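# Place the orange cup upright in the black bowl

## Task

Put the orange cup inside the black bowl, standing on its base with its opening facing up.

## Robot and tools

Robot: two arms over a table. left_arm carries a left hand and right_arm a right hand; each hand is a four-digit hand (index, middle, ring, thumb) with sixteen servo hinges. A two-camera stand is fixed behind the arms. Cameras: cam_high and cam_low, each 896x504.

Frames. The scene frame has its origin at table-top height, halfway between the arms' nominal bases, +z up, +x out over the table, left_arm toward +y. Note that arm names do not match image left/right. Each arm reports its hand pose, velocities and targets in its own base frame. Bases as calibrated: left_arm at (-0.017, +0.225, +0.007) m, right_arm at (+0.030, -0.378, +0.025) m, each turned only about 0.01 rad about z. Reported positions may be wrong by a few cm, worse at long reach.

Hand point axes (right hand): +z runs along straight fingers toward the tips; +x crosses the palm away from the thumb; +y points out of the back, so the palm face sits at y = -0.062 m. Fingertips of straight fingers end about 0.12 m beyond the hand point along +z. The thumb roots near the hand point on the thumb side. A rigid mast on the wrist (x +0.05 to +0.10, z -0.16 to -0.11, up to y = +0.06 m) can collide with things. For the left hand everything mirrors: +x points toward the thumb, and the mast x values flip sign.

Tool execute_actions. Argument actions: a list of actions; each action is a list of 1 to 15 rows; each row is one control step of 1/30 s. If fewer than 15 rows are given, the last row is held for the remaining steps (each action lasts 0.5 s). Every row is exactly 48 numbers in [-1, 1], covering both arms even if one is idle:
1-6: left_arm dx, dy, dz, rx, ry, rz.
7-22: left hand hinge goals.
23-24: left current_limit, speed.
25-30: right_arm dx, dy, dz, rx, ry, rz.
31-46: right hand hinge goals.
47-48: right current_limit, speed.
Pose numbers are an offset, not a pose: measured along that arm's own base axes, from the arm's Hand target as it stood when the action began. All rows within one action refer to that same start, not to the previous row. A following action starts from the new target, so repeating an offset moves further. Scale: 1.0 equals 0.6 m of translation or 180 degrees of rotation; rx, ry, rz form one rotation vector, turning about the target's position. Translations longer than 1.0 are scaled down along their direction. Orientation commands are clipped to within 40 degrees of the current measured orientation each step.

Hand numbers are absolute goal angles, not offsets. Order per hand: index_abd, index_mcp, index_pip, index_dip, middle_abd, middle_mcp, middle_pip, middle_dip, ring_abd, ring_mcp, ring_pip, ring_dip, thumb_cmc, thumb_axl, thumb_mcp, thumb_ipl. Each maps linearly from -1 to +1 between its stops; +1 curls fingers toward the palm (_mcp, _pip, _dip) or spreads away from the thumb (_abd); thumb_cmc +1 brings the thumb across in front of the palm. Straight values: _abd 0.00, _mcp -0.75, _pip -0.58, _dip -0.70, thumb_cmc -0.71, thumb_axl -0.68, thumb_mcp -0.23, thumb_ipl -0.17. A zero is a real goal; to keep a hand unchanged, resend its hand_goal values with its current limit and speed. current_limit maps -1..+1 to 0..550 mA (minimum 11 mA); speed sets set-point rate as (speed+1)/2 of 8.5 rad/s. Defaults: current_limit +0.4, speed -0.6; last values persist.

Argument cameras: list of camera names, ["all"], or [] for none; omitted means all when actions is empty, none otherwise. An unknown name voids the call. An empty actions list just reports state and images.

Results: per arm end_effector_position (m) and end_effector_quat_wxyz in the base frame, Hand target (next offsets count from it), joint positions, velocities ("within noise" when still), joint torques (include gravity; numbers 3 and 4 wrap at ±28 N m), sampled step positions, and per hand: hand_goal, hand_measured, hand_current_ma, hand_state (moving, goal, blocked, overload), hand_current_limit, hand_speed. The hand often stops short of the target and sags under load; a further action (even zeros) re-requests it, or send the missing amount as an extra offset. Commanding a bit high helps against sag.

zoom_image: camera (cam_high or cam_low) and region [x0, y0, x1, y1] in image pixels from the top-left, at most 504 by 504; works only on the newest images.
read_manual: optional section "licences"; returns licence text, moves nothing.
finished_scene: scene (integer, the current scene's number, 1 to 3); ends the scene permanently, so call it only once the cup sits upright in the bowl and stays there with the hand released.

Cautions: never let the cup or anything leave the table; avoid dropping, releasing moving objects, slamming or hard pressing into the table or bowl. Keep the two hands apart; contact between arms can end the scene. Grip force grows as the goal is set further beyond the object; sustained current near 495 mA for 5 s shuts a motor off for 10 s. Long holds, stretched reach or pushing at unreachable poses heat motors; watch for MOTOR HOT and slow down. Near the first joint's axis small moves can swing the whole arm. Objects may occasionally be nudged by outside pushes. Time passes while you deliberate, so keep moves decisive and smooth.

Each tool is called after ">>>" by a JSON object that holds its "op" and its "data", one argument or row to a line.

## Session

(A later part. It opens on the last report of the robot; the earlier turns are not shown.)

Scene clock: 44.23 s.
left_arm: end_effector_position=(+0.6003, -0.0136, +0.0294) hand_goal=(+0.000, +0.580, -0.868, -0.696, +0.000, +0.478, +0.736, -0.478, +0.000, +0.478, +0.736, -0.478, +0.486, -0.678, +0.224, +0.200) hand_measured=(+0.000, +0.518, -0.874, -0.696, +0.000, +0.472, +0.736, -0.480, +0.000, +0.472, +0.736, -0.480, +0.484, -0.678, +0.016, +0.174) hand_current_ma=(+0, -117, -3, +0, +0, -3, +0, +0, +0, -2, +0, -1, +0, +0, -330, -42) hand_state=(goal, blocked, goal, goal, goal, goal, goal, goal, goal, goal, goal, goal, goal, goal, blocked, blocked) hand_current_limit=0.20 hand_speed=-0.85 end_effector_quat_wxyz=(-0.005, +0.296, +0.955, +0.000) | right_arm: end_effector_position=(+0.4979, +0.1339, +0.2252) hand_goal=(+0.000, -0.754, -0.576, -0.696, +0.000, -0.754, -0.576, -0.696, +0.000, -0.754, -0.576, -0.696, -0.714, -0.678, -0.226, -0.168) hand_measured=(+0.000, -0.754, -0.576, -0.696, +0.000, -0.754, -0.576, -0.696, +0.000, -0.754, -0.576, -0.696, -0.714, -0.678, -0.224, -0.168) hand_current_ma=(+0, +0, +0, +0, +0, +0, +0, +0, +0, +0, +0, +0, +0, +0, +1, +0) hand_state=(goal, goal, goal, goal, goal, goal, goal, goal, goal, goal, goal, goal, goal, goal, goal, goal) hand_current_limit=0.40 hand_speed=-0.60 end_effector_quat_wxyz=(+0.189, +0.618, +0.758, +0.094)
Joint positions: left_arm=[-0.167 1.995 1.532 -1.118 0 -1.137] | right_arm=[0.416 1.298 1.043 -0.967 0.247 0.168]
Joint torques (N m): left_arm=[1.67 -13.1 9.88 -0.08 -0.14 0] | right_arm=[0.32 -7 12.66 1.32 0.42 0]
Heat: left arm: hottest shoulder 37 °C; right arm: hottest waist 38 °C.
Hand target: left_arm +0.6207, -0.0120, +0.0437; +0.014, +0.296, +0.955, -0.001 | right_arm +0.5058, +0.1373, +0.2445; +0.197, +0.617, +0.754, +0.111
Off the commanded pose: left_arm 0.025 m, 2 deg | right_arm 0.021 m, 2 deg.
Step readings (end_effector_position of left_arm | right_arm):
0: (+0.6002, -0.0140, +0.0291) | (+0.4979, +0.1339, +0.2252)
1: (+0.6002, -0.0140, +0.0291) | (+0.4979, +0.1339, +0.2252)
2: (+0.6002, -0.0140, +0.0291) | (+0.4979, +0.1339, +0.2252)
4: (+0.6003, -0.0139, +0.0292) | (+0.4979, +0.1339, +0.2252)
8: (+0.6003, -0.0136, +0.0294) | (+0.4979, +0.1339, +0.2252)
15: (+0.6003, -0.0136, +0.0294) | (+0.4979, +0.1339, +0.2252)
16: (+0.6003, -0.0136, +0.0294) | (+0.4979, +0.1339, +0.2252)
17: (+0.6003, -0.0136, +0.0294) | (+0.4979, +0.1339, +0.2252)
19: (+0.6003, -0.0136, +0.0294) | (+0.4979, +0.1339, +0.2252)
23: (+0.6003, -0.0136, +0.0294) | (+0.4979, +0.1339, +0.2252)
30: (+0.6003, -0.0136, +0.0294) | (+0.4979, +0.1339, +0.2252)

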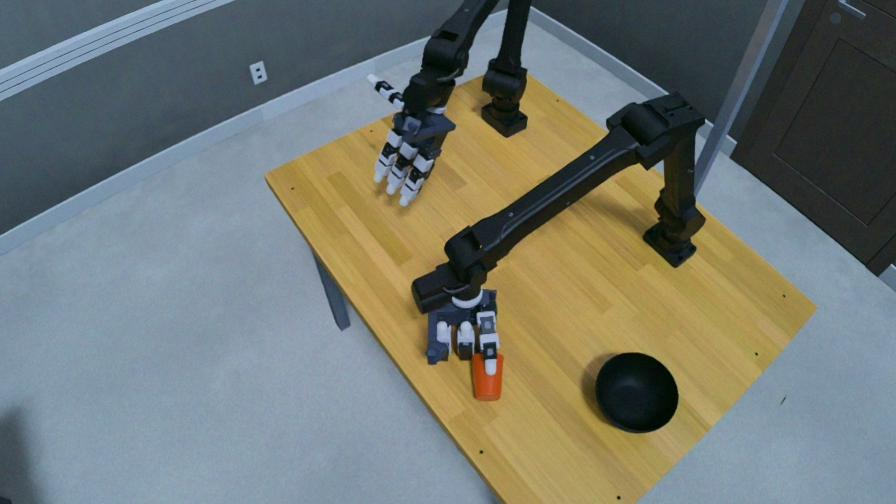

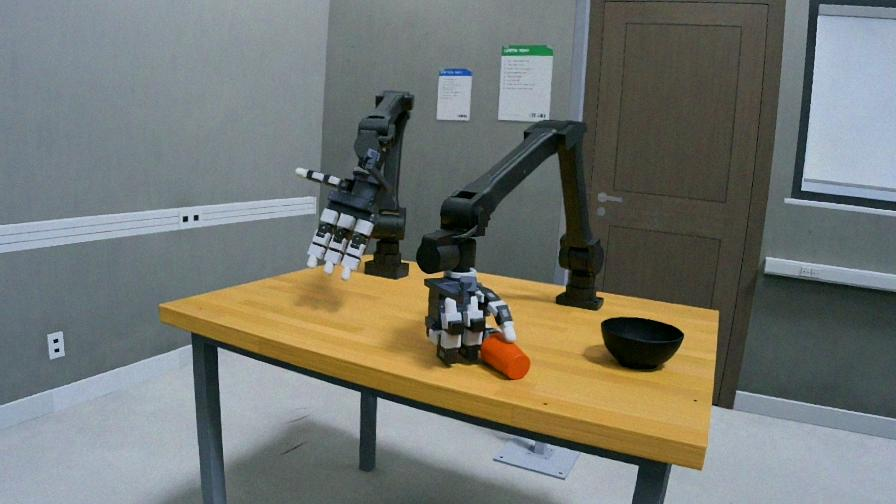

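>>> {"op": "execute_actions", "data": {
  "actions": [
    [[0,0,0,0,0,0, 0,0.7,-0.8686,-0.696, 0,0.479,0.737,-0.478, 0,0.479,0.737,-0.478, 0.486,-0.678,0.3,0.25, 0.45,-0.8, 0,0,0,0,0,0, 0,-0.754,-0.576,-0.696, 0,-0.754,-0.576,-0.696, 0,-0.754,-0.576,-0.696, -0.714,-0.678,-0.226,-0.168, 0.4,-0.6]],
    [[0,0,0.025,0,0,0, 0,0.7,-0.8686,-0.696, 0,0.479,0.737,-0.478, 0,0.479,0.737,-0.478, 0.486,-0.678,0.3,0.25, 0.45,-0.8, 0,0,0,0,0,0, 0,-0.754,-0.576,-0.696, 0,-0.754,-0.576,-0.696, 0,-0.754,-0.576,-0.696, -0.714,-0.678,-0.226,-0.168, 0.4,-0.6]],
    [[0,0,0.02,0,0,0, 0,0.7,-0.8686,-0.696, 0,0.479,0.737,-0.478, 0,0.479,0.737,-0.478, 0.486,-0.678,0.3,0.25, 0.45,-0.8, 0,0,0,0,0,0, 0,-0.754,-0.576,-0.696, 0,-0.754,-0.576,-0.696, 0,-0.754,-0.576,-0.696, -0.714,-0.678,-0.226,-0.168, 0.4,-0.6]]
  ],
  "cameras": ["all"]
}}

>>> {"op": "zoom_image", "data": {
  "camera": "cam_low",
  "region": [400, 270, 550, 400]
}}

>>> {"op": "zoom_image", "data": {
  "camera": "cam_high",
  "region": [430, 270, 550, 420]
}}

Scene clock: 46.23 s.
left_arm: end_effector_position=(+0.5948, -0.0127, +0.0359) hand_goal=(+0.000, +0.700, -0.868, -0.696, +0.000, +0.478, +0.736, -0.478, +0.000, +0.478, +0.736, -0.478, +0.486, -0.678, +0.300, +0.250) hand_measured=(+0.002, +0.560, -0.904, -0.698, +0.000, +0.472, +0.736, -0.480, +0.000, +0.472, +0.736, -0.480, +0.484, -0.680, +0.016, +0.188) hand_current_ma=(+0, -399, -43, -1, +0, -3, +0, +0, +0, -2, +0, -1, -1, +0, -399, -168) hand_state=(goal, blocked, blocked, goal, goal, goal, goal, goal, goal, goal, goal, goal, goal, goal, blocked, blocked) hand_current_limit=0.45 hand_speed=-0.80 end_effector_quat_wxyz=(-0.023, +0.296, +0.955, -0.006) | right_arm: end_effector_position=(+0.4979, +0.1339, +0.2252) hand_goal=(+0.000, -0.754, -0.576, -0.696, +0.000, -0.754, -0.576, -0.696, +0.000, -0.754, -0.576, -0.696, -0.714, -0.678, -0.226, -0.168) hand_measured=(+0.000, -0.754, -0.576, -0.696, +0.000, -0.754, -0.576, -0.696, +0.000, -0.754, -0.576, -0.696, -0.714, -0.678, -0.224, -0.168) hand_current_ma=(+0, +0, +0, +0, +0, +0, +0, +0, +0, +0, +0, +0, +0, +0, +1, +0) hand_state=(goal, goal, goal, goal, goal, goal, goal, goal, goal, goal, goal, goal, goal, goal, goal, goal) hand_current_limit=0.40 hand_speed=-0.60 end_effector_quat_wxyz=(+0.189, +0.618, +0.758, +0.094)
Joint positions: left_arm=[-0.165 1.995 1.554 -1.176 0.005 -1.134] | right_arm=[0.416 1.298 1.043 -0.967 0.247 0.168]
Joint torques (N m): left_arm=[1.55 -15.27 10.39 -0.13 -0.34 -0.05] | right_arm=[0.32 -7 12.64 1.32 0.41 0]
Heat: left arm: hottest shoulder 37 °C; right arm: hottest elbow 39 °C.
Hand target: left_arm +0.6206, -0.0120, +0.0707; +0.014, +0.296, +0.955, -0.001 | right_arm +0.5058, +0.1373, +0.2445; +0.197, +0.617, +0.754, +0.111
Off the commanded pose: left_arm 0.043 m, 4 deg | right_arm 0.021 m, 2 deg.
Step readings (end_effector_position of left_arm | right_arm):
0: (+0.6003, -0.0136, +0.0294) | (+0.4979, +0.1339, +0.2252)
1: (+0.6003, -0.0136, +0.0294) | (+0.4979, +0.1339, +0.2252)
2: (+0.6003, -0.0135, +0.0294) | (+0.4979, +0.1339, +0.2252)
4: (+0.6011, -0.0127, +0.0303) | (+0.4979, +0.1339, +0.2252)
8: (+0.6033, -0.0124, +0.0322) | (+0.4979, +0.1339, +0.2252)
15: (+0.6033, -0.0124, +0.0322) | (+0.4979, +0.1339, +0.2252)
16: (+0.6032, -0.0124, +0.0322) | (+0.4979, +0.1339, +0.2252)
17: (+0.6029, -0.0124, +0.0323) | (+0.4979, +0.1339, +0.2252)
19: (+0.6018, -0.0125, +0.0330) | (+0.4979, +0.1339, +0.2252)
23: (+0.6005, -0.0130, +0.0341) | (+0.4979, +0.1339, +0.2252)
30: (+0.5991, -0.0128, +0.0341) | (+0.4979, +0.1339, +0.2252)
31: (+0.5992, -0.0129, +0.0343) | (+0.4979, +0.1339, +0.2252)
32: (+0.5989, -0.0129, +0.0345) | (+0.4979, +0.1339, +0.2252)
34: (+0.5977, -0.0129, +0.0351) | (+0.4979, +0.1339, +0.2252)
38: (+0.5956, -0.0129, +0.0356) | (+0.4979, +0.1339, +0.2252)
45: (+0.5947, -0.0127, +0.0358) | (+0.4979, +0.1339, +0.2252)

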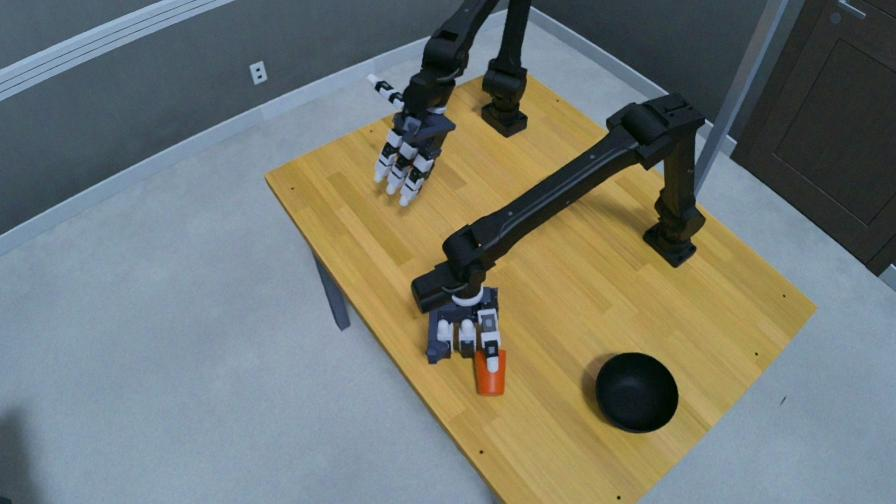

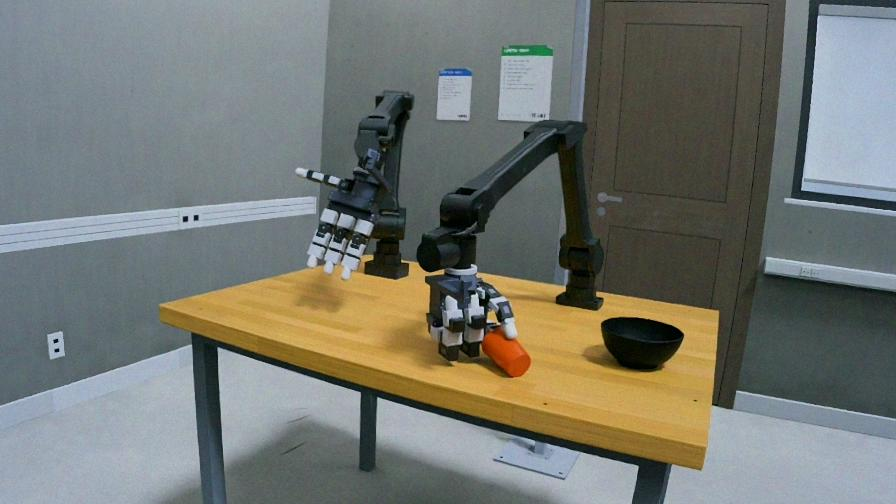

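Scaled by 3.360 from the camera's 896x504 image, which has a finer 1280x720 frame.

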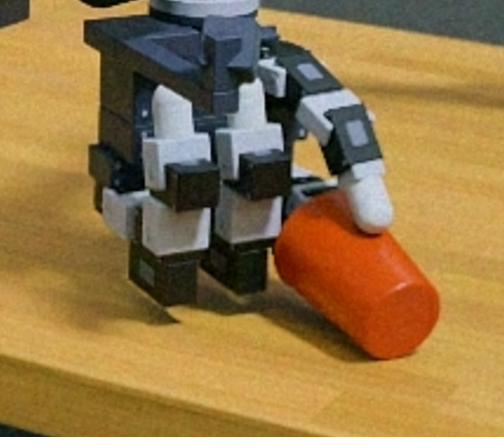

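Scaled by 3.360 from the camera's 896x504 image, which has a finer 1280x720 frame.

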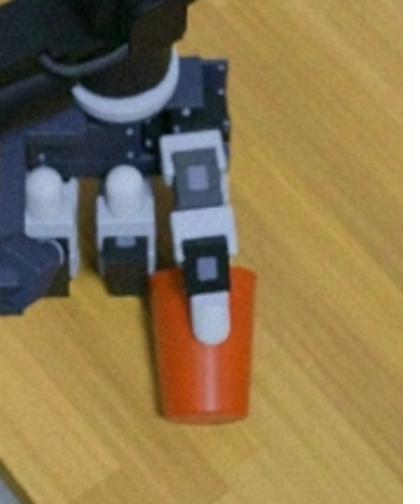

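>>> {"op": "execute_actions", "data": {
  "actions": [
    [[0,0,0.05,0,0,0, 0,0.7,-0.8686,-0.696, 0,0.479,0.737,-0.478, 0,0.479,0.737,-0.478, 0.486,-0.678,0.3,0.25, 0.45,-0.8, 0,0,0,0,0,0, 0,-0.754,-0.576,-0.696, 0,-0.754,-0.576,-0.696, 0,-0.754,-0.576,-0.696, -0.714,-0.678,-0.226,-0.168, 0.4,-0.6]],
    [[0,0,0.05,0,0,0, 0,0.7,-0.8686,-0.696, 0,0.479,0.737,-0.478, 0,0.479,0.737,-0.478, 0.486,-0.678,0.3,0.25, 0.45,-0.8, 0,0,0,0,0,0, 0,-0.754,-0.576,-0.696, 0,-0.754,-0.576,-0.696, 0,-0.754,-0.576,-0.696, -0.714,-0.678,-0.226,-0.168, 0.4,-0.6]],
    [[0,0,0.05,0,0,0, 0,0.7,-0.8686,-0.696, 0,0.479,0.737,-0.478, 0,0.479,0.737,-0.478, 0.486,-0.678,0.3,0.25, 0.45,-0.8, 0,0,0,0,0,0, 0,-0.754,-0.576,-0.696, 0,-0.754,-0.576,-0.696, 0,-0.754,-0.576,-0.696, -0.714,-0.678,-0.226,-0.168, 0.4,-0.6]]
  ],
  "cameras": ["all"]
}}

>>> {"op": "zoom_image", "data": {
  "camera": "cam_low",
  "region": [400, 220, 550, 370]
}}

Scene clock: 49.97 s.
left_arm: end_effector_position=(+0.6011, -0.0138, +0.1281) hand_goal=(+0.000, +0.700, -0.868, -0.696, +0.000, +0.478, +0.736, -0.478, +0.000, +0.478, +0.736, -0.478, +0.486, -0.678, +0.300, +0.250) hand_measured=(+0.002, +0.560, -0.904, -0.698, +0.000, +0.472, +0.736, -0.480, +0.000, +0.472, +0.736, -0.480, +0.484, -0.680, +0.016, +0.188) hand_current_ma=(+0, -399, -43, -1, +0, -3, +0, +0, +0, -3, +0, -1, -1, +0, -399, -168) hand_state=(goal, blocked, blocked, goal, goal, goal, goal, goal, goal, goal, goal, goal, goal, goal, blocked, blocked) hand_current_limit=0.45 hand_speed=-0.80 end_effector_quat_wxyz=(-0.020, +0.296, +0.955, -0.005) | right_arm: end_effector_position=(+0.4979, +0.1339, +0.2252) hand_goal=(+0.000, -0.754, -0.576, -0.696, +0.000, -0.754, -0.576, -0.696, +0.000, -0.754, -0.576, -0.696, -0.714, -0.678, -0.226, -0.168) hand_measured=(+0.000, -0.754, -0.576, -0.696, +0.000, -0.754, -0.576, -0.696, +0.000, -0.754, -0.576, -0.696, -0.714, -0.678, -0.224, -0.168) hand_current_ma=(+0, +0, +0, +0, +0, +0, +0, +0, +0, +0, +0, +0, +0, +0, +1, +0) hand_state=(goal, goal, goal, goal, goal, goal, goal, goal, goal, goal, goal, goal, goal, goal, goal, goal) hand_current_limit=0.40 hand_speed=-0.60 end_effector_quat_wxyz=(+0.189, +0.618, +0.758, +0.094)
Joint positions: left_arm=[-0.165 1.927 1.701 -1.386 0.005 -1.134] | right_arm=[0.416 1.298 1.043 -0.967 0.247 0.168]
Joint torques (N m): left_arm=[1.55 -14.51 10.99 0.02 -0.35 -0.05] | right_arm=[0.21 -7 12.64 1.31 0.41 -0.01]
Heat: left arm: hottest shoulder 37 °C; right arm: hottest elbow 39 °C.
Hand target: left_arm +0.6206, -0.0120, +0.1608; +0.014, +0.296, +0.955, -0.001 | right_arm +0.5058, +0.1373, +0.2445; +0.197, +0.617, +0.754, +0.111
Off the commanded pose: left_arm 0.038 m, 4 deg | right_arm 0.021 m, 2 deg.
Step readings (end_effector_position of left_arm | right_arm):
0: (+0.5947, -0.0127, +0.0359) | (+0.4979, +0.1339, +0.2252)
1: (+0.5947, -0.0127, +0.0361) | (+0.4979, +0.1339, +0.2252)
2: (+0.5942, -0.0127, +0.0370) | (+0.4979, +0.1339, +0.2252)
4: (+0.5923, -0.0124, +0.0400) | (+0.4979, +0.1339, +0.2252)
8: (+0.5924, -0.0124, +0.0531) | (+0.4979, +0.1339, +0.2252)
15: (+0.5993, -0.0135, +0.0715) | (+0.4979, +0.1339, +0.2252)
16: (+0.5996, -0.0136, +0.0721) | (+0.4979, +0.1339, +0.2252)
17: (+0.5990, -0.0135, +0.0730) | (+0.4979, +0.1339, +0.2252)
19: (+0.5961, -0.0130, +0.0752) | (+0.4979, +0.1339, +0.2252)
23: (+0.5956, -0.0129, +0.0844) | (+0.4979, +0.1339, +0.2252)
30: (+0.5994, -0.0136, +0.0970) | (+0.4979, +0.1339, +0.2252)
31: (+0.5995, -0.0136, +0.0974) | (+0.4979, +0.1339, +0.2252)
32: (+0.5990, -0.0135, +0.0987) | (+0.4979, +0.1339, +0.2252)
34: (+0.5969, -0.0132, +0.1018) | (+0.4979, +0.1339, +0.2252)
38: (+0.5975, -0.0132, +0.1132) | (+0.4979, +0.1339, +0.2252)
45: (+0.6014, -0.0139, +0.1277) | (+0.4979, +0.1339, +0.2252)

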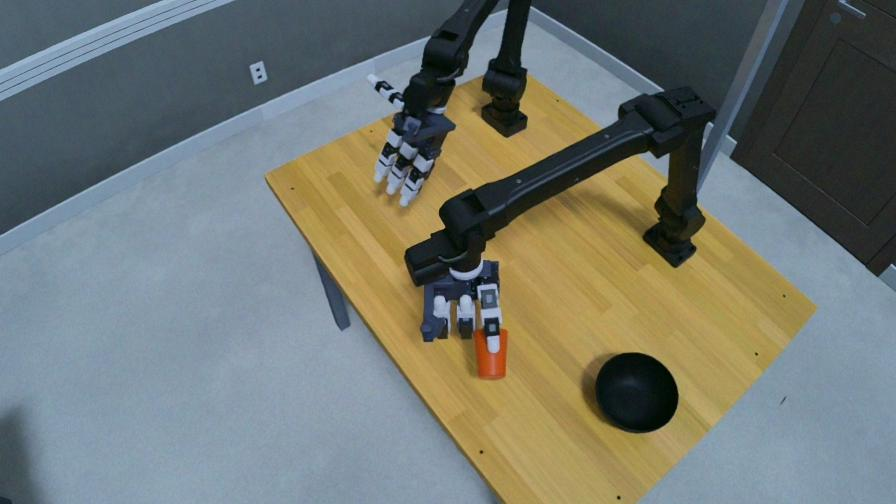

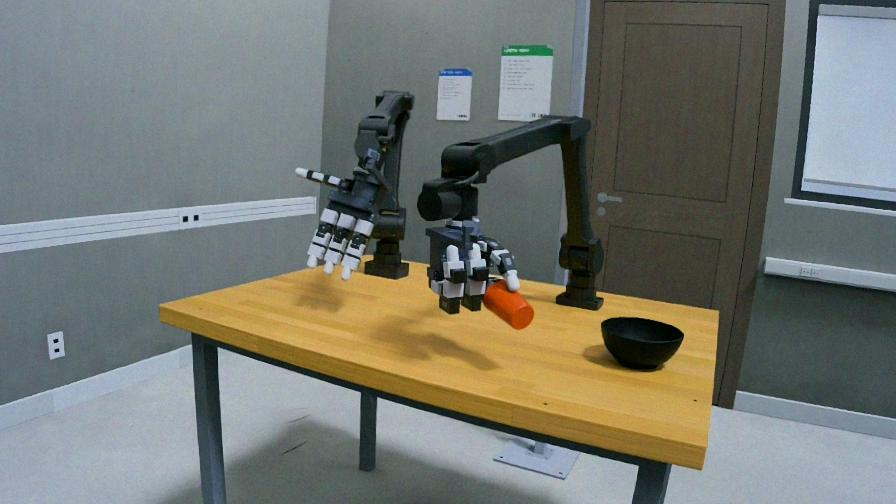

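Scaled by 3.360 from the camera's 896x504 image, which has a finer 1280x720 frame.

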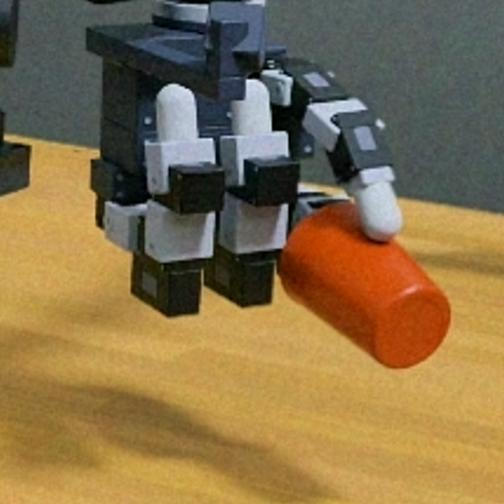

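>>> {"op": "execute_actions", "data": {
  "actions": [
    [[-0.06,0.06,0.03,-0.0900,-0.0127,0.0803, 0,0.7,-0.8686,-0.696, 0,0.479,0.737,-0.478, 0,0.479,0.737,-0.478, 0.486,-0.678,0.3,0.25, 0.45,-0.8, 0,0,0,0,0,0, 0,-0.754,-0.576,-0.696, 0,-0.754,-0.576,-0.696, 0,-0.754,-0.576,-0.696, -0.714,-0.678,-0.226,-0.168, 0.4,-0.6]],
    [[-0.06,0.06,0.03,-0.0900,-0.0127,0.0803, 0,0.7,-0.8686,-0.696, 0,0.479,0.737,-0.478, 0,0.479,0.737,-0.478, 0.486,-0.678,0.3,0.25, 0.45,-0.8, 0,0,0,0,0,0, 0,-0.754,-0.576,-0.696, 0,-0.754,-0.576,-0.696, 0,-0.754,-0.576,-0.696, -0.714,-0.678,-0.226,-0.168, 0.4,-0.6]]
  ],
  "cameras": ["all"]
}}

Scene clock: 51.70 s.
left_arm: end_effector_position=(+0.5479, +0.0654, +0.1909) hand_goal=(+0.000, +0.700, -0.868, -0.696, +0.000, +0.478, +0.736, -0.478, +0.000, +0.478, +0.736, -0.478, +0.486, -0.678, +0.300, +0.250) hand_measured=(+0.002, +0.562, -0.906, -0.698, +0.000, +0.472, +0.736, -0.480, +0.000, +0.470, +0.736, -0.480, +0.482, -0.680, +0.016, +0.190) hand_current_ma=(+0, -399, -47, -1, +0, -3, +0, +0, +0, -4, +0, -1, -1, +0, -399, -167) hand_state=(goal, blocked, blocked, goal, goal, goal, goal, goal, goal, goal, goal, goal, goal, goal, blocked, blocked) hand_current_limit=0.45 hand_speed=-0.80 end_effector_quat_wxyz=(+0.124, +0.033, +0.960, -0.250) | right_arm: end_effector_position=(+0.4979, +0.1339, +0.2252) hand_goal=(+0.000, -0.754, -0.576, -0.696, +0.000, -0.754, -0.576, -0.696, +0.000, -0.754, -0.576, -0.696, -0.714, -0.678, -0.226, -0.168) hand_measured=(+0.000, -0.754, -0.576, -0.696, +0.000, -0.754, -0.576, -0.696, +0.000, -0.754, -0.576, -0.696, -0.714, -0.678, -0.224, -0.168) hand_current_ma=(+0, +0, +0, +0, +0, +0, +0, +0, +0, +0, +0, +0, +0, +0, +1, +0) hand_state=(goal, goal, goal, goal, goal, goal, goal, goal, goal, goal, goal, goal, goal, goal, goal, goal) hand_current_limit=0.40 hand_speed=-0.60 end_effector_quat_wxyz=(+0.189, +0.618, +0.758, +0.094)
Joint positions: left_arm=[0.146 1.689 1.578 -1.287 0.541 -1.404] | right_arm=[0.416 1.298 1.043 -0.967 0.247 0.168]
Joint torques (N m): left_arm=[0.09 -12.16 6.79 1.17 0.23 -0.14] | right_arm=[0.26 -6.95 12.64 1.32 0.41 0]
Heat: left arm: hottest shoulder 37 °C; right arm: hottest elbow 39 °C.
Hand target: left_arm +0.5485, +0.0599, +0.1967; +0.132, +0.035, +0.959, -0.250 | right_arm +0.5058, +0.1373, +0.2445; +0.197, +0.617, +0.754, +0.111
Off the commanded pose: left_arm 0.008 m, 1 deg | right_arm 0.021 m, 2 deg.
Step readings (end_effector_position of left_arm | right_arm):
0: (+0.6010, -0.0138, +0.1281) | (+0.4979, +0.1339, +0.2252)
1: (+0.6007, -0.0147, +0.1274) | (+0.4979, +0.1339, +0.2252)
2: (+0.5992, -0.0170, +0.1258) | (+0.4979, +0.1339, +0.2252)
4: (+0.5949, -0.0249, +0.1254) | (+0.4979, +0.1339, +0.2252)
8: (+0.5910, -0.0057, +0.1486) | (+0.4979, +0.1339, +0.2252)
15: (+0.5863, +0.0325, +0.1850) | (+0.4979, +0.1339, +0.2252)
16: (+0.5859, +0.0310, +0.1849) | (+0.4979, +0.1339, +0.2252)
17: (+0.5847, +0.0252, +0.1823) | (+0.4979, +0.1339, +0.2252)
19: (+0.5767, +0.0138, +0.1760) | (+0.4979, +0.1339, +0.2252)
23: (+0.5574, +0.0289, +0.1736) | (+0.4979, +0.1339, +0.2252)
30: (+0.5496, +0.0678, +0.1906) | (+0.4979, +0.1339, +0.2252)

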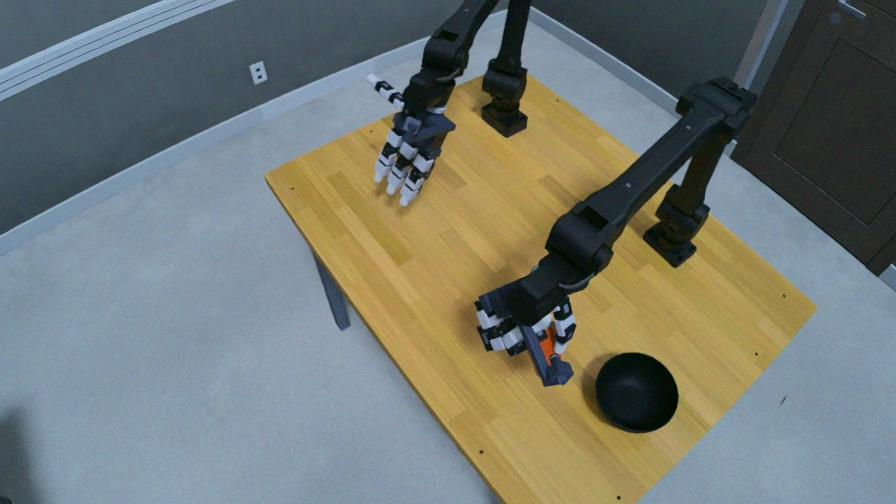

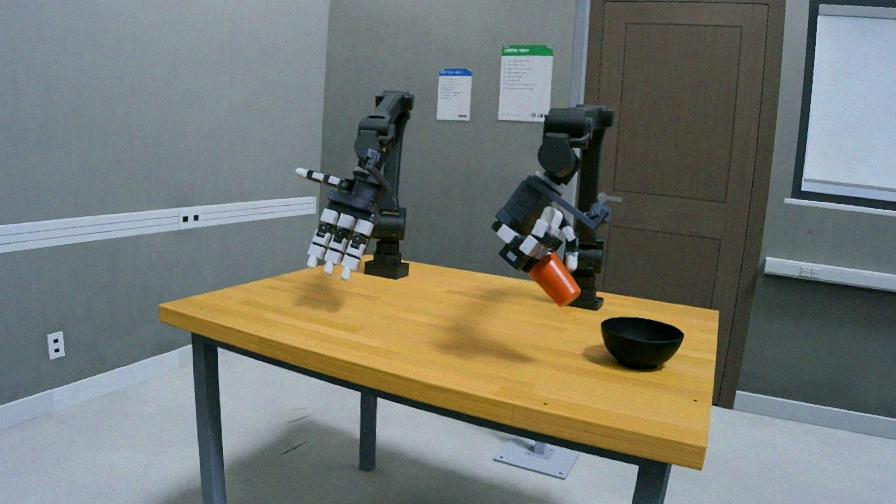

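>>> {"op": "execute_actions", "data": {
  "actions": [
    [[-0.0975,0.104,0.02,-0.0900,-0.0127,0.0803, 0,0.7,-0.8686,-0.696, 0,0.479,0.737,-0.478, 0,0.479,0.737,-0.478, 0.486,-0.678,0.3,0.25, 0.45,-0.8, 0,0,0,0,0,0, 0,-0.754,-0.576,-0.696, 0,-0.754,-0.576,-0.696, 0,-0.754,-0.576,-0.696, -0.714,-0.678,-0.226,-0.168, 0.4,-0.6]],
    [[-0.0975,0.104,0,-0.0900,-0.0127,0.0803, 0,0.7,-0.8686,-0.696, 0,0.479,0.737,-0.478, 0,0.479,0.737,-0.478, 0.486,-0.678,0.3,0.25, 0.45,-0.8, 0,0,0,0,0,0, 0,-0.754,-0.576,-0.696, 0,-0.754,-0.576,-0.696, 0,-0.754,-0.576,-0.696, -0.714,-0.678,-0.226,-0.168, 0.4,-0.6]],
    [[-0.0975,0.104,0,-0.0900,-0.0127,0.0803, 0,0.7,-0.8686,-0.696, 0,0.479,0.737,-0.478, 0,0.479,0.737,-0.478, 0.486,-0.678,0.3,0.25, 0.45,-0.8, 0,0,0,0,0,0, 0,-0.754,-0.576,-0.696, 0,-0.754,-0.576,-0.696, 0,-0.754,-0.576,-0.696, -0.714,-0.678,-0.226,-0.168, 0.4,-0.6]]
  ],
  "cameras": ["all"]
}}

>>> {"op": "zoom_image", "data": {
  "camera": "cam_low",
  "region": [550, 200, 750, 400]
}}

>>> {"op": "zoom_image", "data": {
  "camera": "cam_high",
  "region": [520, 250, 720, 450]
}}

Scene clock: 53.83 s.
left_arm: end_effector_position=(+0.3697, +0.2503, +0.2082) hand_goal=(+0.000, +0.700, -0.868, -0.696, +0.000, +0.478, +0.736, -0.478, +0.000, +0.478, +0.736, -0.478, +0.486, -0.678, +0.300, +0.250) hand_measured=(+0.002, +0.564, -0.906, -0.700, +0.000, +0.474, +0.736, -0.480, +0.000, +0.472, +0.736, -0.480, +0.482, -0.680, +0.016, +0.190) hand_current_ma=(+0, -399, -49, -1, +0, -1, +0, +0, +0, -2, +0, -1, -1, +0, -399, -167) hand_state=(goal, blocked, blocked, goal, goal, goal, goal, goal, goal, goal, goal, goal, goal, goal, blocked, blocked) hand_current_limit=0.45 hand_speed=-0.80 end_effector_quat_wxyz=(+0.272, -0.358, +0.710, -0.542) | right_arm: end_effector_position=(+0.4979, +0.1339, +0.2252) hand_goal=(+0.000, -0.754, -0.576, -0.696, +0.000, -0.754, -0.576, -0.696, +0.000, -0.754, -0.576, -0.696, -0.714, -0.678, -0.226, -0.168) hand_measured=(+0.000, -0.754, -0.576, -0.696, +0.000, -0.754, -0.576, -0.696, +0.000, -0.754, -0.576, -0.696, -0.714, -0.678, -0.224, -0.168) hand_current_ma=(+0, +0, +0, +0, +0, +0, +0, +0, +0, +0, +0, +0, +0, +0, +1, +0) hand_state=(goal, goal, goal, goal, goal, goal, goal, goal, goal, goal, goal, goal, goal, goal, goal, goal) hand_current_limit=0.40 hand_speed=-0.60 end_effector_quat_wxyz=(+0.189, +0.618, +0.758, +0.094)
Joint positions: left_arm=[0.927 1.532 1.262 -1.285 1.304 -1.591] | right_arm=[0.416 1.298 1.043 -0.967 0.247 0.168]
Joint torques (N m): left_arm=[0.15 -8.35 6.99 -0.2 1 -0.03] | right_arm=[0.32 -7 12.66 1.33 0.42 0]
Heat: left arm: hottest shoulder 37 °C; right arm: hottest elbow 39 °C.
Hand target: left_arm +0.3731, +0.2471, +0.2087; +0.269, -0.353, +0.711, -0.545 | right_arm +0.5058, +0.1373, +0.2445; +0.197, +0.617, +0.754, +0.111
Off the commanded pose: left_arm 0.005 m, 1 deg | right_arm 0.021 m, 2 deg.
Step readings (end_effector_position of left_arm | right_arm):
0: (+0.5478, +0.0654, +0.1909) | (+0.4979, +0.1339, +0.2252)
1: (+0.5476, +0.0645, +0.1905) | (+0.4979, +0.1339, +0.2252)
2: (+0.5467, +0.0598, +0.1902) | (+0.4979, +0.1339, +0.2252)
4: (+0.5363, +0.0535, +0.1889) | (+0.4979, +0.1339, +0.2252)
8: (+0.5042, +0.0889, +0.1906) | (+0.4979, +0.1339, +0.2252)
15: (+0.4895, +0.1328, +0.2053) | (+0.4979, +0.1339, +0.2252)
16: (+0.4898, +0.1308, +0.2060) | (+0.4979, +0.1339, +0.2252)
17: (+0.4896, +0.1271, +0.2073) | (+0.4979, +0.1339, +0.2252)
19: (+0.4819, +0.1195, +0.2081) | (+0.4979, +0.1339, +0.2252)
23: (+0.4495, +0.1554, +0.2019) | (+0.4979, +0.1339, +0.2252)
30: (+0.4299, +0.1935, +0.2002) | (+0.4979, +0.1339, +0.2252)
31: (+0.4303, +0.1921, +0.2009) | (+0.4979, +0.1339, +0.2252)
32: (+0.4309, +0.1897, +0.2038) | (+0.4979, +0.1339, +0.2252)
34: (+0.4276, +0.1883, +0.2104) | (+0.4979, +0.1339, +0.2252)
38: (+0.3960, +0.2270, +0.2086) | (+0.4979, +0.1339, +0.2252)
45: (+0.3702, +0.2541, +0.2089) | (+0.4979, +0.1339, +0.2252)

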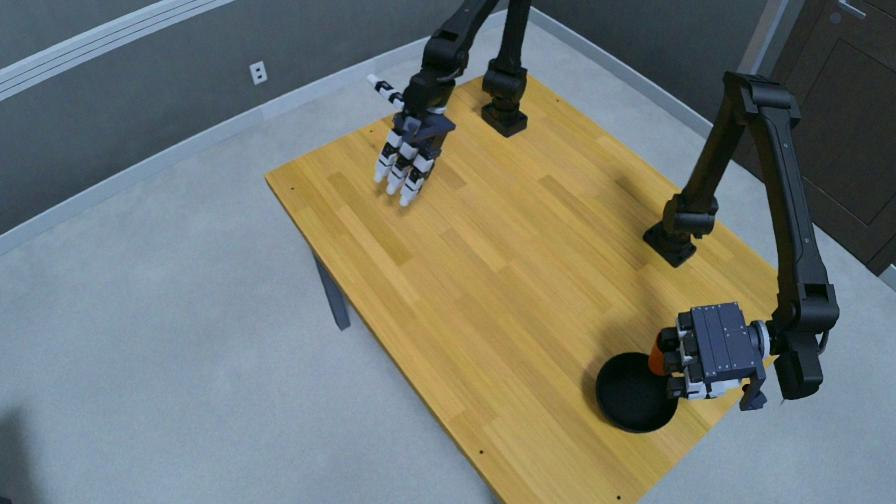

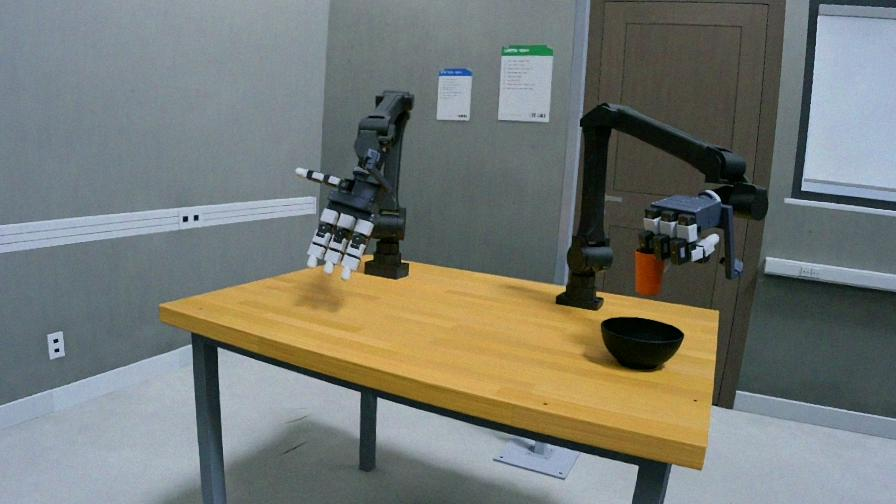

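Scaled by 2.520 from the camera's 896x504 image, which has a finer 1280x720 frame.

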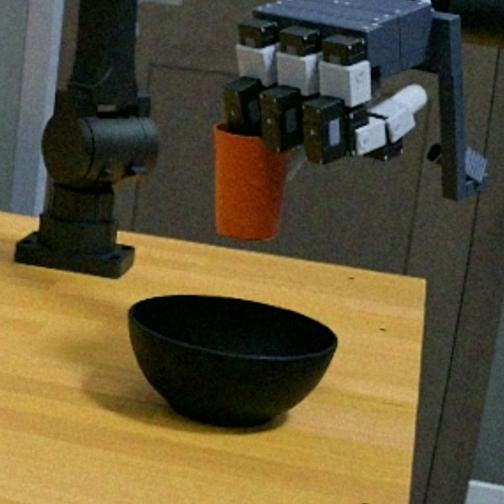

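Scaled by 2.520 from the camera's 896x504 image, which has a finer 1280x720 frame.

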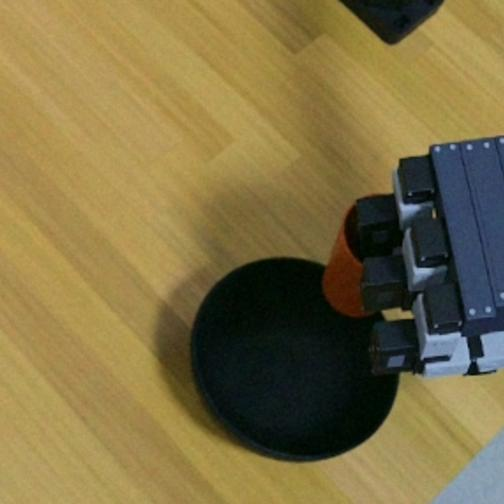

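>>> {"op": "execute_actions", "data": {
  "actions": [
    [[0.0235,-0.0078,-0.05,0,0,0, 0,0.7,-0.8686,-0.696, 0,0.479,0.737,-0.478, 0,0.479,0.737,-0.478, 0.486,-0.678,0.3,0.25, 0.45,-0.8, 0,0,0,0,0,0, 0,-0.754,-0.576,-0.696, 0,-0.754,-0.576,-0.696, 0,-0.754,-0.576,-0.696, -0.714,-0.678,-0.226,-0.168, 0.4,-0.6]],
    [[0,0,-0.05,0,0,0, 0,0.7,-0.8686,-0.696, 0,0.479,0.737,-0.478, 0,0.479,0.737,-0.478, 0.486,-0.678,0.3,0.25, 0.45,-0.8, 0,0,0,0,0,0, 0,-0.754,-0.576,-0.696, 0,-0.754,-0.576,-0.696, 0,-0.754,-0.576,-0.696, -0.714,-0.678,-0.226,-0.168, 0.4,-0.6]],
    [[0,0,-0.05,0,0,0, 0,0.7,-0.8686,-0.696, 0,0.479,0.737,-0.478, 0,0.479,0.737,-0.478, 0.486,-0.678,0.3,0.25, 0.45,-0.8, 0,0,0,0,0,0, 0,-0.754,-0.576,-0.696, 0,-0.754,-0.576,-0.696, 0,-0.754,-0.576,-0.696, -0.714,-0.678,-0.226,-0.168, 0.4,-0.6]]
  ],
  "cameras": ["all"]
}}

>>> {"op": "zoom_image", "data": {
  "camera": "cam_low",
  "region": [550, 200, 750, 400]
}}

>>> {"op": "zoom_image", "data": {
  "camera": "cam_high",
  "region": [520, 250, 720, 450]
}}

Scene clock: 57.03 s.
left_arm: end_effector_position=(+0.3845, +0.2468, +0.1177) hand_goal=(+0.000, +0.700, -0.868, -0.696, +0.000, +0.478, +0.736, -0.478, +0.000, +0.478, +0.736, -0.478, +0.486, -0.678, +0.300, +0.250) hand_measured=(+0.002, +0.564, -0.906, -0.700, +0.000, +0.474, +0.736, -0.480, +0.000, +0.472, +0.736, -0.480, +0.482, -0.680, +0.016, +0.190) hand_current_ma=(+0, -399, -49, -1, +0, -1, +0, +0, +0, -2, +0, -1, -1, +0, -399, -167) hand_state=(goal, blocked, blocked, goal, goal, goal, goal, goal, goal, goal, goal, goal, goal, goal, blocked, blocked) hand_current_limit=0.45 hand_speed=-0.80 end_effector_quat_wxyz=(+0.271, -0.355, +0.710, -0.544) | right_arm: end_effector_position=(+0.4979, +0.1339, +0.2252) hand_goal=(+0.000, -0.754, -0.576, -0.696, +0.000, -0.754, -0.576, -0.696, +0.000, -0.754, -0.576, -0.696, -0.714, -0.678, -0.226, -0.168) hand_measured=(+0.000, -0.754, -0.576, -0.696, +0.000, -0.754, -0.576, -0.696, +0.000, -0.754, -0.576, -0.696, -0.714, -0.678, -0.224, -0.168) hand_current_ma=(+0, +0, +0, +0, +0, +0, +0, +0, +0, +0, +0, +0, +0, +0, +1, +0) hand_state=(goal, goal, goal, goal, goal, goal, goal, goal, goal, goal, goal, goal, goal, goal, goal, goal) hand_current_limit=0.40 hand_speed=-0.60 end_effector_quat_wxyz=(+0.189, +0.618, +0.758, +0.094)
Joint positions: left_arm=[0.897 1.625 1.116 -0.957 1.305 -1.681] | right_arm=[0.416 1.298 1.043 -0.967 0.247 0.168]
Joint torques (N m): left_arm=[0.15 -9.64 5.75 0.83 0.9 -0.22] | right_arm=[0.26 -7 12.63 1.31 0.41 0]
Heat: left arm: hottest shoulder 37 °C; right arm: hottest elbow 40 °C.
Hand target: left_arm +0.3871, +0.2425, +0.1187; +0.269, -0.353, +0.711, -0.545 | right_arm +0.5058, +0.1373, +0.2445; +0.197, +0.617, +0.754, +0.111
Off the commanded pose: left_arm 0.005 m, 0 deg | right_arm 0.021 m, 2 deg.
Step readings (end_effector_position of left_arm | right_arm):
0: (+0.3697, +0.2503, +0.2082) | (+0.4979, +0.1339, +0.2252)
1: (+0.3697, +0.2503, +0.2080) | (+0.4979, +0.1339, +0.2252)
2: (+0.3706, +0.2505, +0.2075) | (+0.4979, +0.1339, +0.2252)
4: (+0.3746, +0.2515, +0.2034) | (+0.4979, +0.1339, +0.2252)
8: (+0.3806, +0.2497, +0.1886) | (+0.4979, +0.1339, +0.2252)
15: (+0.3845, +0.2469, +0.1775) | (+0.4979, +0.1339, +0.2252)
16: (+0.3849, +0.2473, +0.1775) | (+0.4979, +0.1339, +0.2252)
17: (+0.3853, +0.2478, +0.1765) | (+0.4979, +0.1339, +0.2252)
19: (+0.3858, +0.2484, +0.1722) | (+0.4979, +0.1339, +0.2252)
23: (+0.3842, +0.2464, +0.1581) | (+0.4979, +0.1339, +0.2252)
30: (+0.3844, +0.2466, +0.1484) | (+0.4979, +0.1339, +0.2252)
31: (+0.3846, +0.2469, +0.1483) | (+0.4979, +0.1339, +0.2252)
32: (+0.3850, +0.2474, +0.1476) | (+0.4979, +0.1339, +0.2252)
34: (+0.3854, +0.2479, +0.1435) | (+0.4979, +0.1339, +0.2252)
38: (+0.3842, +0.2464, +0.1290) | (+0.4979, +0.1339, +0.2252)
45: (+0.3840, +0.2462, +0.1177) | (+0.4979, +0.1339, +0.2252)

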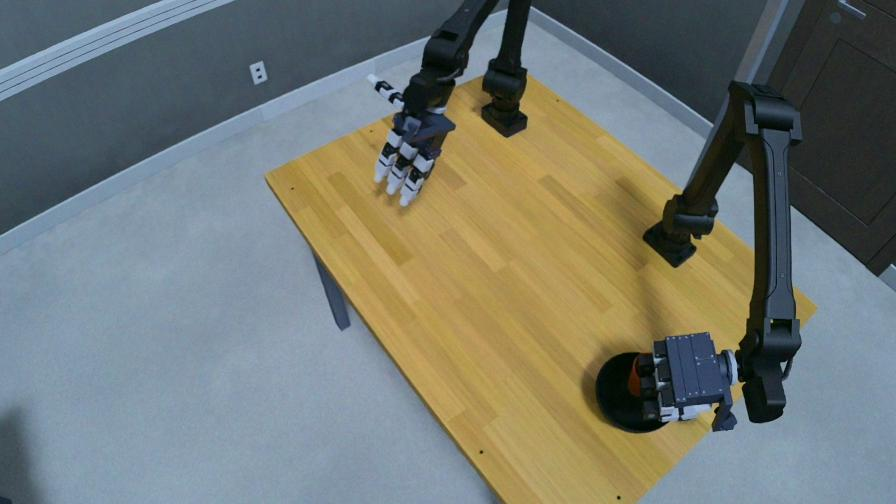

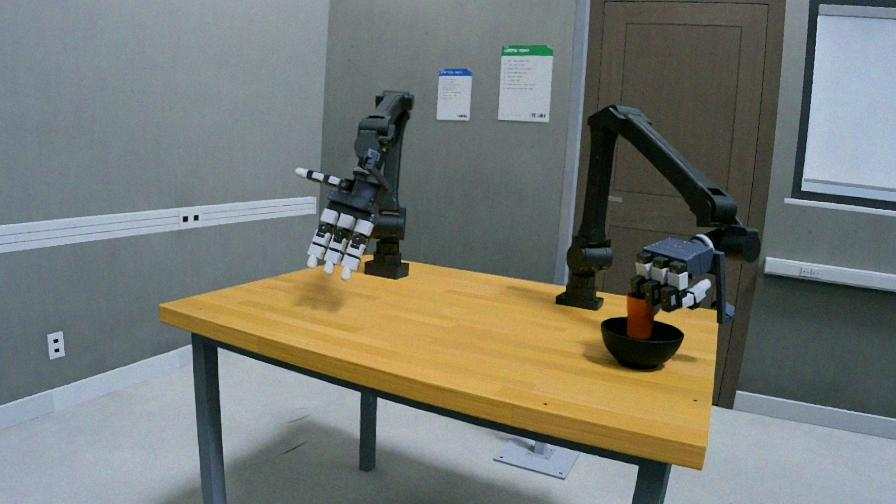

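Scaled by 2.520 from the camera's 896x504 image, which has a finer 1280x720 frame.

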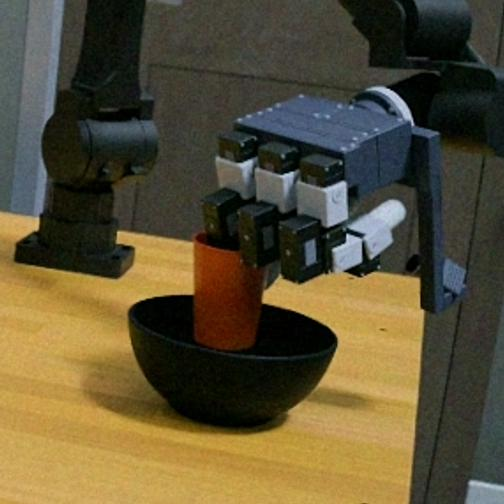

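Scaled by 2.520 from the camera's 896x504 image, which has a finer 1280x720 frame.

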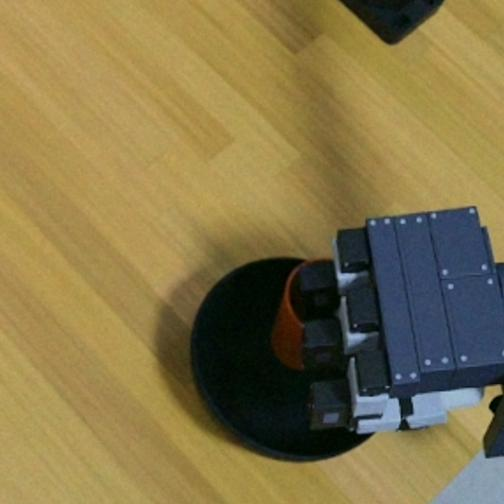

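>>> {"op": "zoom_image", "data": {
  "camera": "cam_high",
  "region": [590, 345, 690, 440]
}}

>>> {"op": "zoom_image", "data": {
  "camera": "cam_low",
  "region": [590, 270, 700, 380]
}}

Scaled by 5.040 from the camera's 896x504 image, which has a finer 1280x720 frame.

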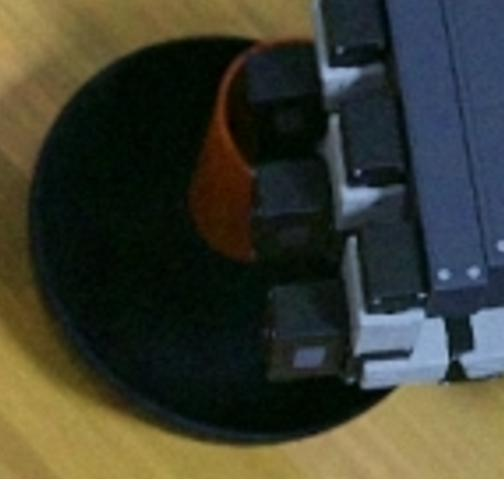

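Scaled by 4.582 from the camera's 896x504 image, which has a finer 1280x720 frame.

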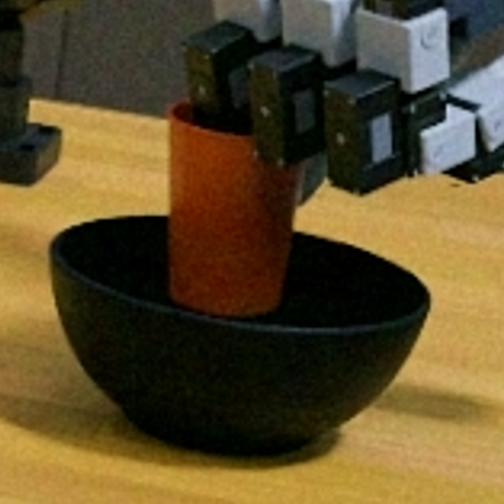

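>>> {"op": "execute_actions", "data": {
  "actions": [
    [[0.0355,0.019,0,0,0,0, 0,0.7,-0.8686,-0.696, 0,0.479,0.737,-0.478, 0,0.479,0.737,-0.478, 0.486,-0.678,0.3,0.25, 0.45,-0.8, 0,0,0,0,0,0, 0,-0.754,-0.576,-0.696, 0,-0.754,-0.576,-0.696, 0,-0.754,-0.576,-0.696, -0.714,-0.678,-0.226,-0.168, 0.4,-0.6]],
    [[0,0,0,0,0,0, 0,0.7,-0.8686,-0.696, 0,0.479,0.737,-0.478, 0,0.479,0.737,-0.478, 0.486,-0.678,0.3,0.25, 0.45,-0.8, 0,0,0,0,0,0, 0,-0.754,-0.576,-0.696, 0,-0.754,-0.576,-0.696, 0,-0.754,-0.576,-0.696, -0.714,-0.678,-0.226,-0.168, 0.4,-0.6]]
  ],
  "cameras": ["all"]
}}

>>> {"op": "zoom_image", "data": {
  "camera": "cam_high",
  "region": [590, 345, 690, 440]
}}

>>> {"op": "zoom_image", "data": {
  "camera": "cam_low",
  "region": [590, 270, 700, 380]
}}

Scene clock: 60.33 s.
left_arm: end_effector_position=(+0.3926, +0.2438, +0.1020) hand_goal=(+0.000, +0.700, -0.868, -0.696, +0.000, +0.478, +0.736, -0.478, +0.000, +0.478, +0.736, -0.478, +0.486, -0.678, +0.300, +0.250) hand_measured=(+0.002, +0.564, -0.906, -0.700, +0.000, +0.474, +0.736, -0.480, +0.000, +0.472, +0.736, -0.480, +0.482, -0.680, +0.016, +0.190) hand_current_ma=(+0, -399, -49, -1, +0, -1, +0, +0, +0, -2, +0, -1, -1, +0, -399, -167) hand_state=(goal, blocked, blocked, goal, goal, goal, goal, goal, goal, goal, goal, goal, goal, goal, blocked, blocked) hand_current_limit=0.45 hand_speed=-0.80 end_effector_quat_wxyz=(+0.254, -0.369, +0.703, -0.552) | right_arm: end_effector_position=(+0.4979, +0.1339, +0.2252) hand_goal=(+0.000, -0.754, -0.576, -0.696, +0.000, -0.754, -0.576, -0.696, +0.000, -0.754, -0.576, -0.696, -0.714, -0.678, -0.226, -0.168) hand_measured=(+0.000, -0.754, -0.576, -0.696, +0.000, -0.754, -0.576, -0.696, +0.000, -0.754, -0.576, -0.696, -0.714, -0.678, -0.224, -0.168) hand_current_ma=(+0, +0, +0, +0, +0, +0, +0, +0, +0, +0, +0, +0, +0, +0, +1, +0) hand_state=(goal, goal, goal, goal, goal, goal, goal, goal, goal, goal, goal, goal, goal, goal, goal, goal) hand_current_limit=0.40 hand_speed=-0.60 end_effector_quat_wxyz=(+0.189, +0.618, +0.758, +0.094)
Joint positions: left_arm=[0.879 1.665 1.116 -0.895 1.304 -1.755] | right_arm=[0.416 1.298 1.043 -0.967 0.247 0.168]
Joint torques (N m): left_arm=[-0.21 -9.93 9.1 0.84 0.85 -0.25] | right_arm=[0.21 -7 12.63 1.28 0.42 0]
Heat: left arm: hottest shoulder 37 °C; right arm: hottest elbow 40 °C.
Hand target: left_arm +0.4085, +0.2539, +0.1188; +0.269, -0.352, +0.711, -0.545 | right_arm +0.5058, +0.1373, +0.2445; +0.197, +0.617, +0.754, +0.111
Off the commanded pose: left_arm 0.025 m, 3 deg | right_arm 0.021 m, 2 deg.
Step readings (end_effector_position of left_arm | right_arm):
0: (+0.3845, +0.2467, +0.1177) | (+0.4979, +0.1339, +0.2252)
1: (+0.3846, +0.2466, +0.1177) | (+0.4979, +0.1339, +0.2252)
2: (+0.3849, +0.2466, +0.1176) | (+0.4979, +0.1339, +0.2252)
4: (+0.3872, +0.2457, +0.1156) | (+0.4979, +0.1339, +0.2252)
8: (+0.3899, +0.2445, +0.1070) | (+0.4979, +0.1339, +0.2252)
15: (+0.3919, +0.2435, +0.1017) | (+0.4979, +0.1339, +0.2252)
16: (+0.3920, +0.2436, +0.1017) | (+0.4979, +0.1339, +0.2252)
17: (+0.3922, +0.2435, +0.1018) | (+0.4979, +0.1339, +0.2252)
19: (+0.3923, +0.2435, +0.1018) | (+0.4979, +0.1339, +0.2252)
23: (+0.3924, +0.2437, +0.1019) | (+0.4979, +0.1339, +0.2252)
30: (+0.3926, +0.2438, +0.1020) | (+0.4979, +0.1339, +0.2252)

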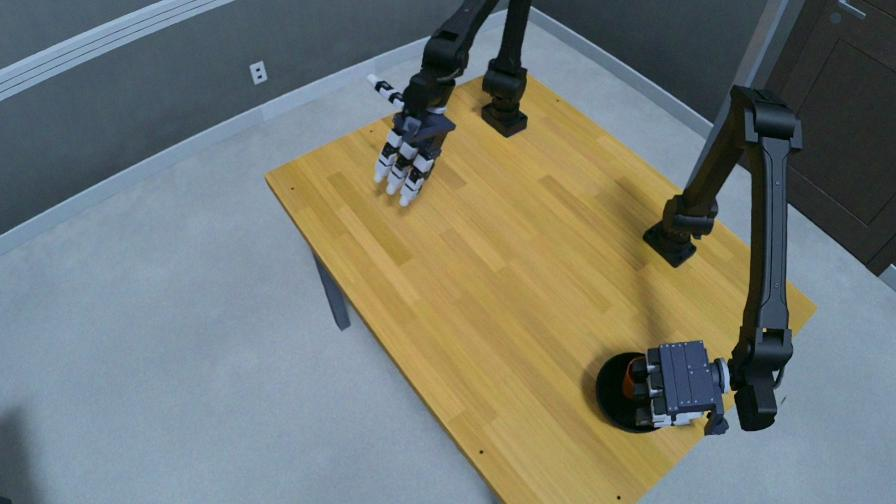

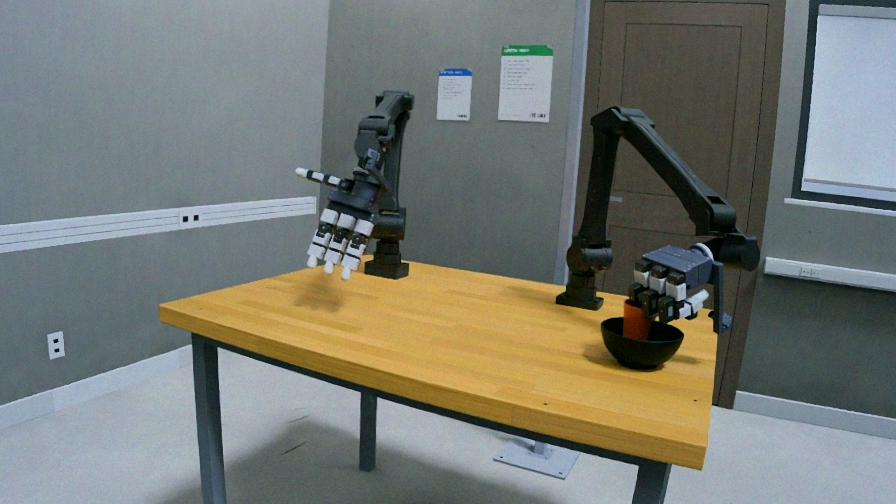

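Scaled by 5.040 from the camera's 896x504 image, which has a finer 1280x720 frame.

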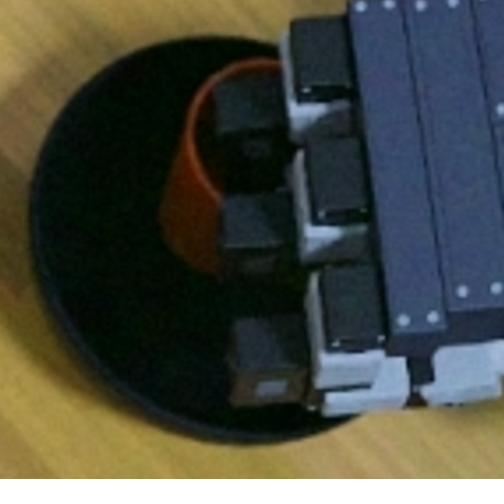

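Scaled by 4.582 from the camera's 896x504 image, which has a finer 1280x720 frame.

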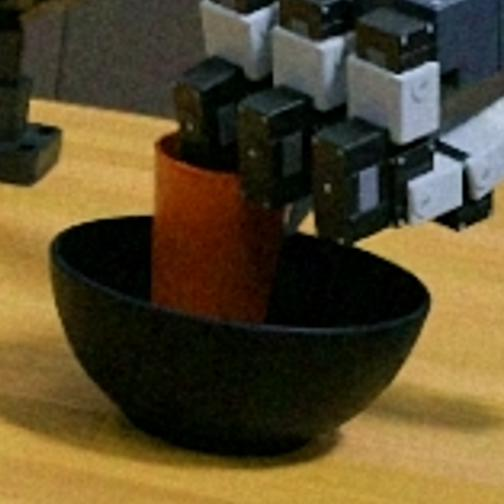

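>>> {"op": "execute_actions", "data": {
  "actions": [
    [[0.02,0.0125,0.01,0,0,0, 0,0.7,-0.8686,-0.696, 0,0.479,0.737,-0.478, 0,0.479,0.737,-0.478, 0.486,-0.678,0.3,0.25, 0.45,-0.8, 0,0,0,0,0,0, 0,-0.754,-0.576,-0.696, 0,-0.754,-0.576,-0.696, 0,-0.754,-0.576,-0.696, -0.714,-0.678,-0.226,-0.168, 0.4,-0.6]]
  ]
}}

Scene clock: 61.33 s.
left_arm: end_effector_position=(+0.4014, +0.2489, +0.1082) hand_goal=(+0.000, +0.700, -0.868, -0.696, +0.000, +0.478, +0.736, -0.478, +0.000, +0.478, +0.736, -0.478, +0.486, -0.678, +0.300, +0.250) hand_measured=(+0.002, +0.564, -0.906, -0.700, +0.000, +0.474, +0.736, -0.480, +0.000, +0.472, +0.736, -0.480, +0.482, -0.680, +0.016, +0.190) hand_current_ma=(+0, -399, -49, -1, +0, -1, +0, +0, +0, -2, +0, -1, -1, +0, -399, -167) hand_state=(goal, blocked, blocked, goal, goal, goal, goal, goal, goal, goal, goal, goal, goal, goal, blocked, blocked) hand_current_limit=0.45 hand_speed=-0.80 end_effector_quat_wxyz=(+0.253, -0.370, +0.703, -0.552) | right_arm: end_effector_position=(+0.4979, +0.1339, +0.2252) hand_goal=(+0.000, -0.754, -0.576, -0.696, +0.000, -0.754, -0.576, -0.696, +0.000, -0.754, -0.576, -0.696, -0.714, -0.678, -0.226, -0.168) hand_measured=(+0.000, -0.754, -0.576, -0.696, +0.000, -0.754, -0.576, -0.696, +0.000, -0.754, -0.576, -0.696, -0.714, -0.678, -0.224, -0.168) hand_current_ma=(+0, +0, +0, +0, +0, +0, +0, +0, +0, +0, +0, +0, +0, +0, +1, +0) hand_state=(goal, goal, goal, goal, goal, goal, goal, goal, goal, goal, goal, goal, goal, goal, goal, goal) hand_current_limit=0.40 hand_speed=-0.60 end_effector_quat_wxyz=(+0.189, +0.618, +0.758, +0.094)
Joint positions: left_arm=[0.872 1.674 1.146 -0.886 1.302 -1.787] | right_arm=[0.416 1.298 1.043 -0.967 0.247 0.168]
Joint torques (N m): left_arm=[-0.32 -9.41 10 0.84 0.85 -0.28] | right_arm=[0.21 -6.95 12.63 1.32 0.41 0]
Heat: left arm: hottest shoulder 37 °C; right arm: hottest elbow 40 °C.
Hand target: left_arm +0.4205, +0.2614, +0.1248; +0.269, -0.353, +0.711, -0.545 | right_arm +0.5058, +0.1373, +0.2445; +0.197, +0.617, +0.754, +0.111
Off the commanded pose: left_arm 0.028 m, 3 deg | right_arm 0.021 m, 2 deg.
Step readings (end_effector_position of left_arm | right_arm):
0: (+0.3926, +0.2438, +0.1020) | (+0.4979, +0.1339, +0.2252)
1: (+0.3926, +0.2437, +0.1020) | (+0.4979, +0.1339, +0.2252)
2: (+0.3928, +0.2435, +0.1022) | (+0.4979, +0.1339, +0.2252)
4: (+0.3940, +0.2431, +0.1030) | (+0.4979, +0.1339, +0.2252)
8: (+0.3986, +0.2467, +0.1068) | (+0.4979, +0.1339, +0.2252)
15: (+0.4015, +0.2491, +0.1095) | (+0.4979, +0.1339, +0.2252)


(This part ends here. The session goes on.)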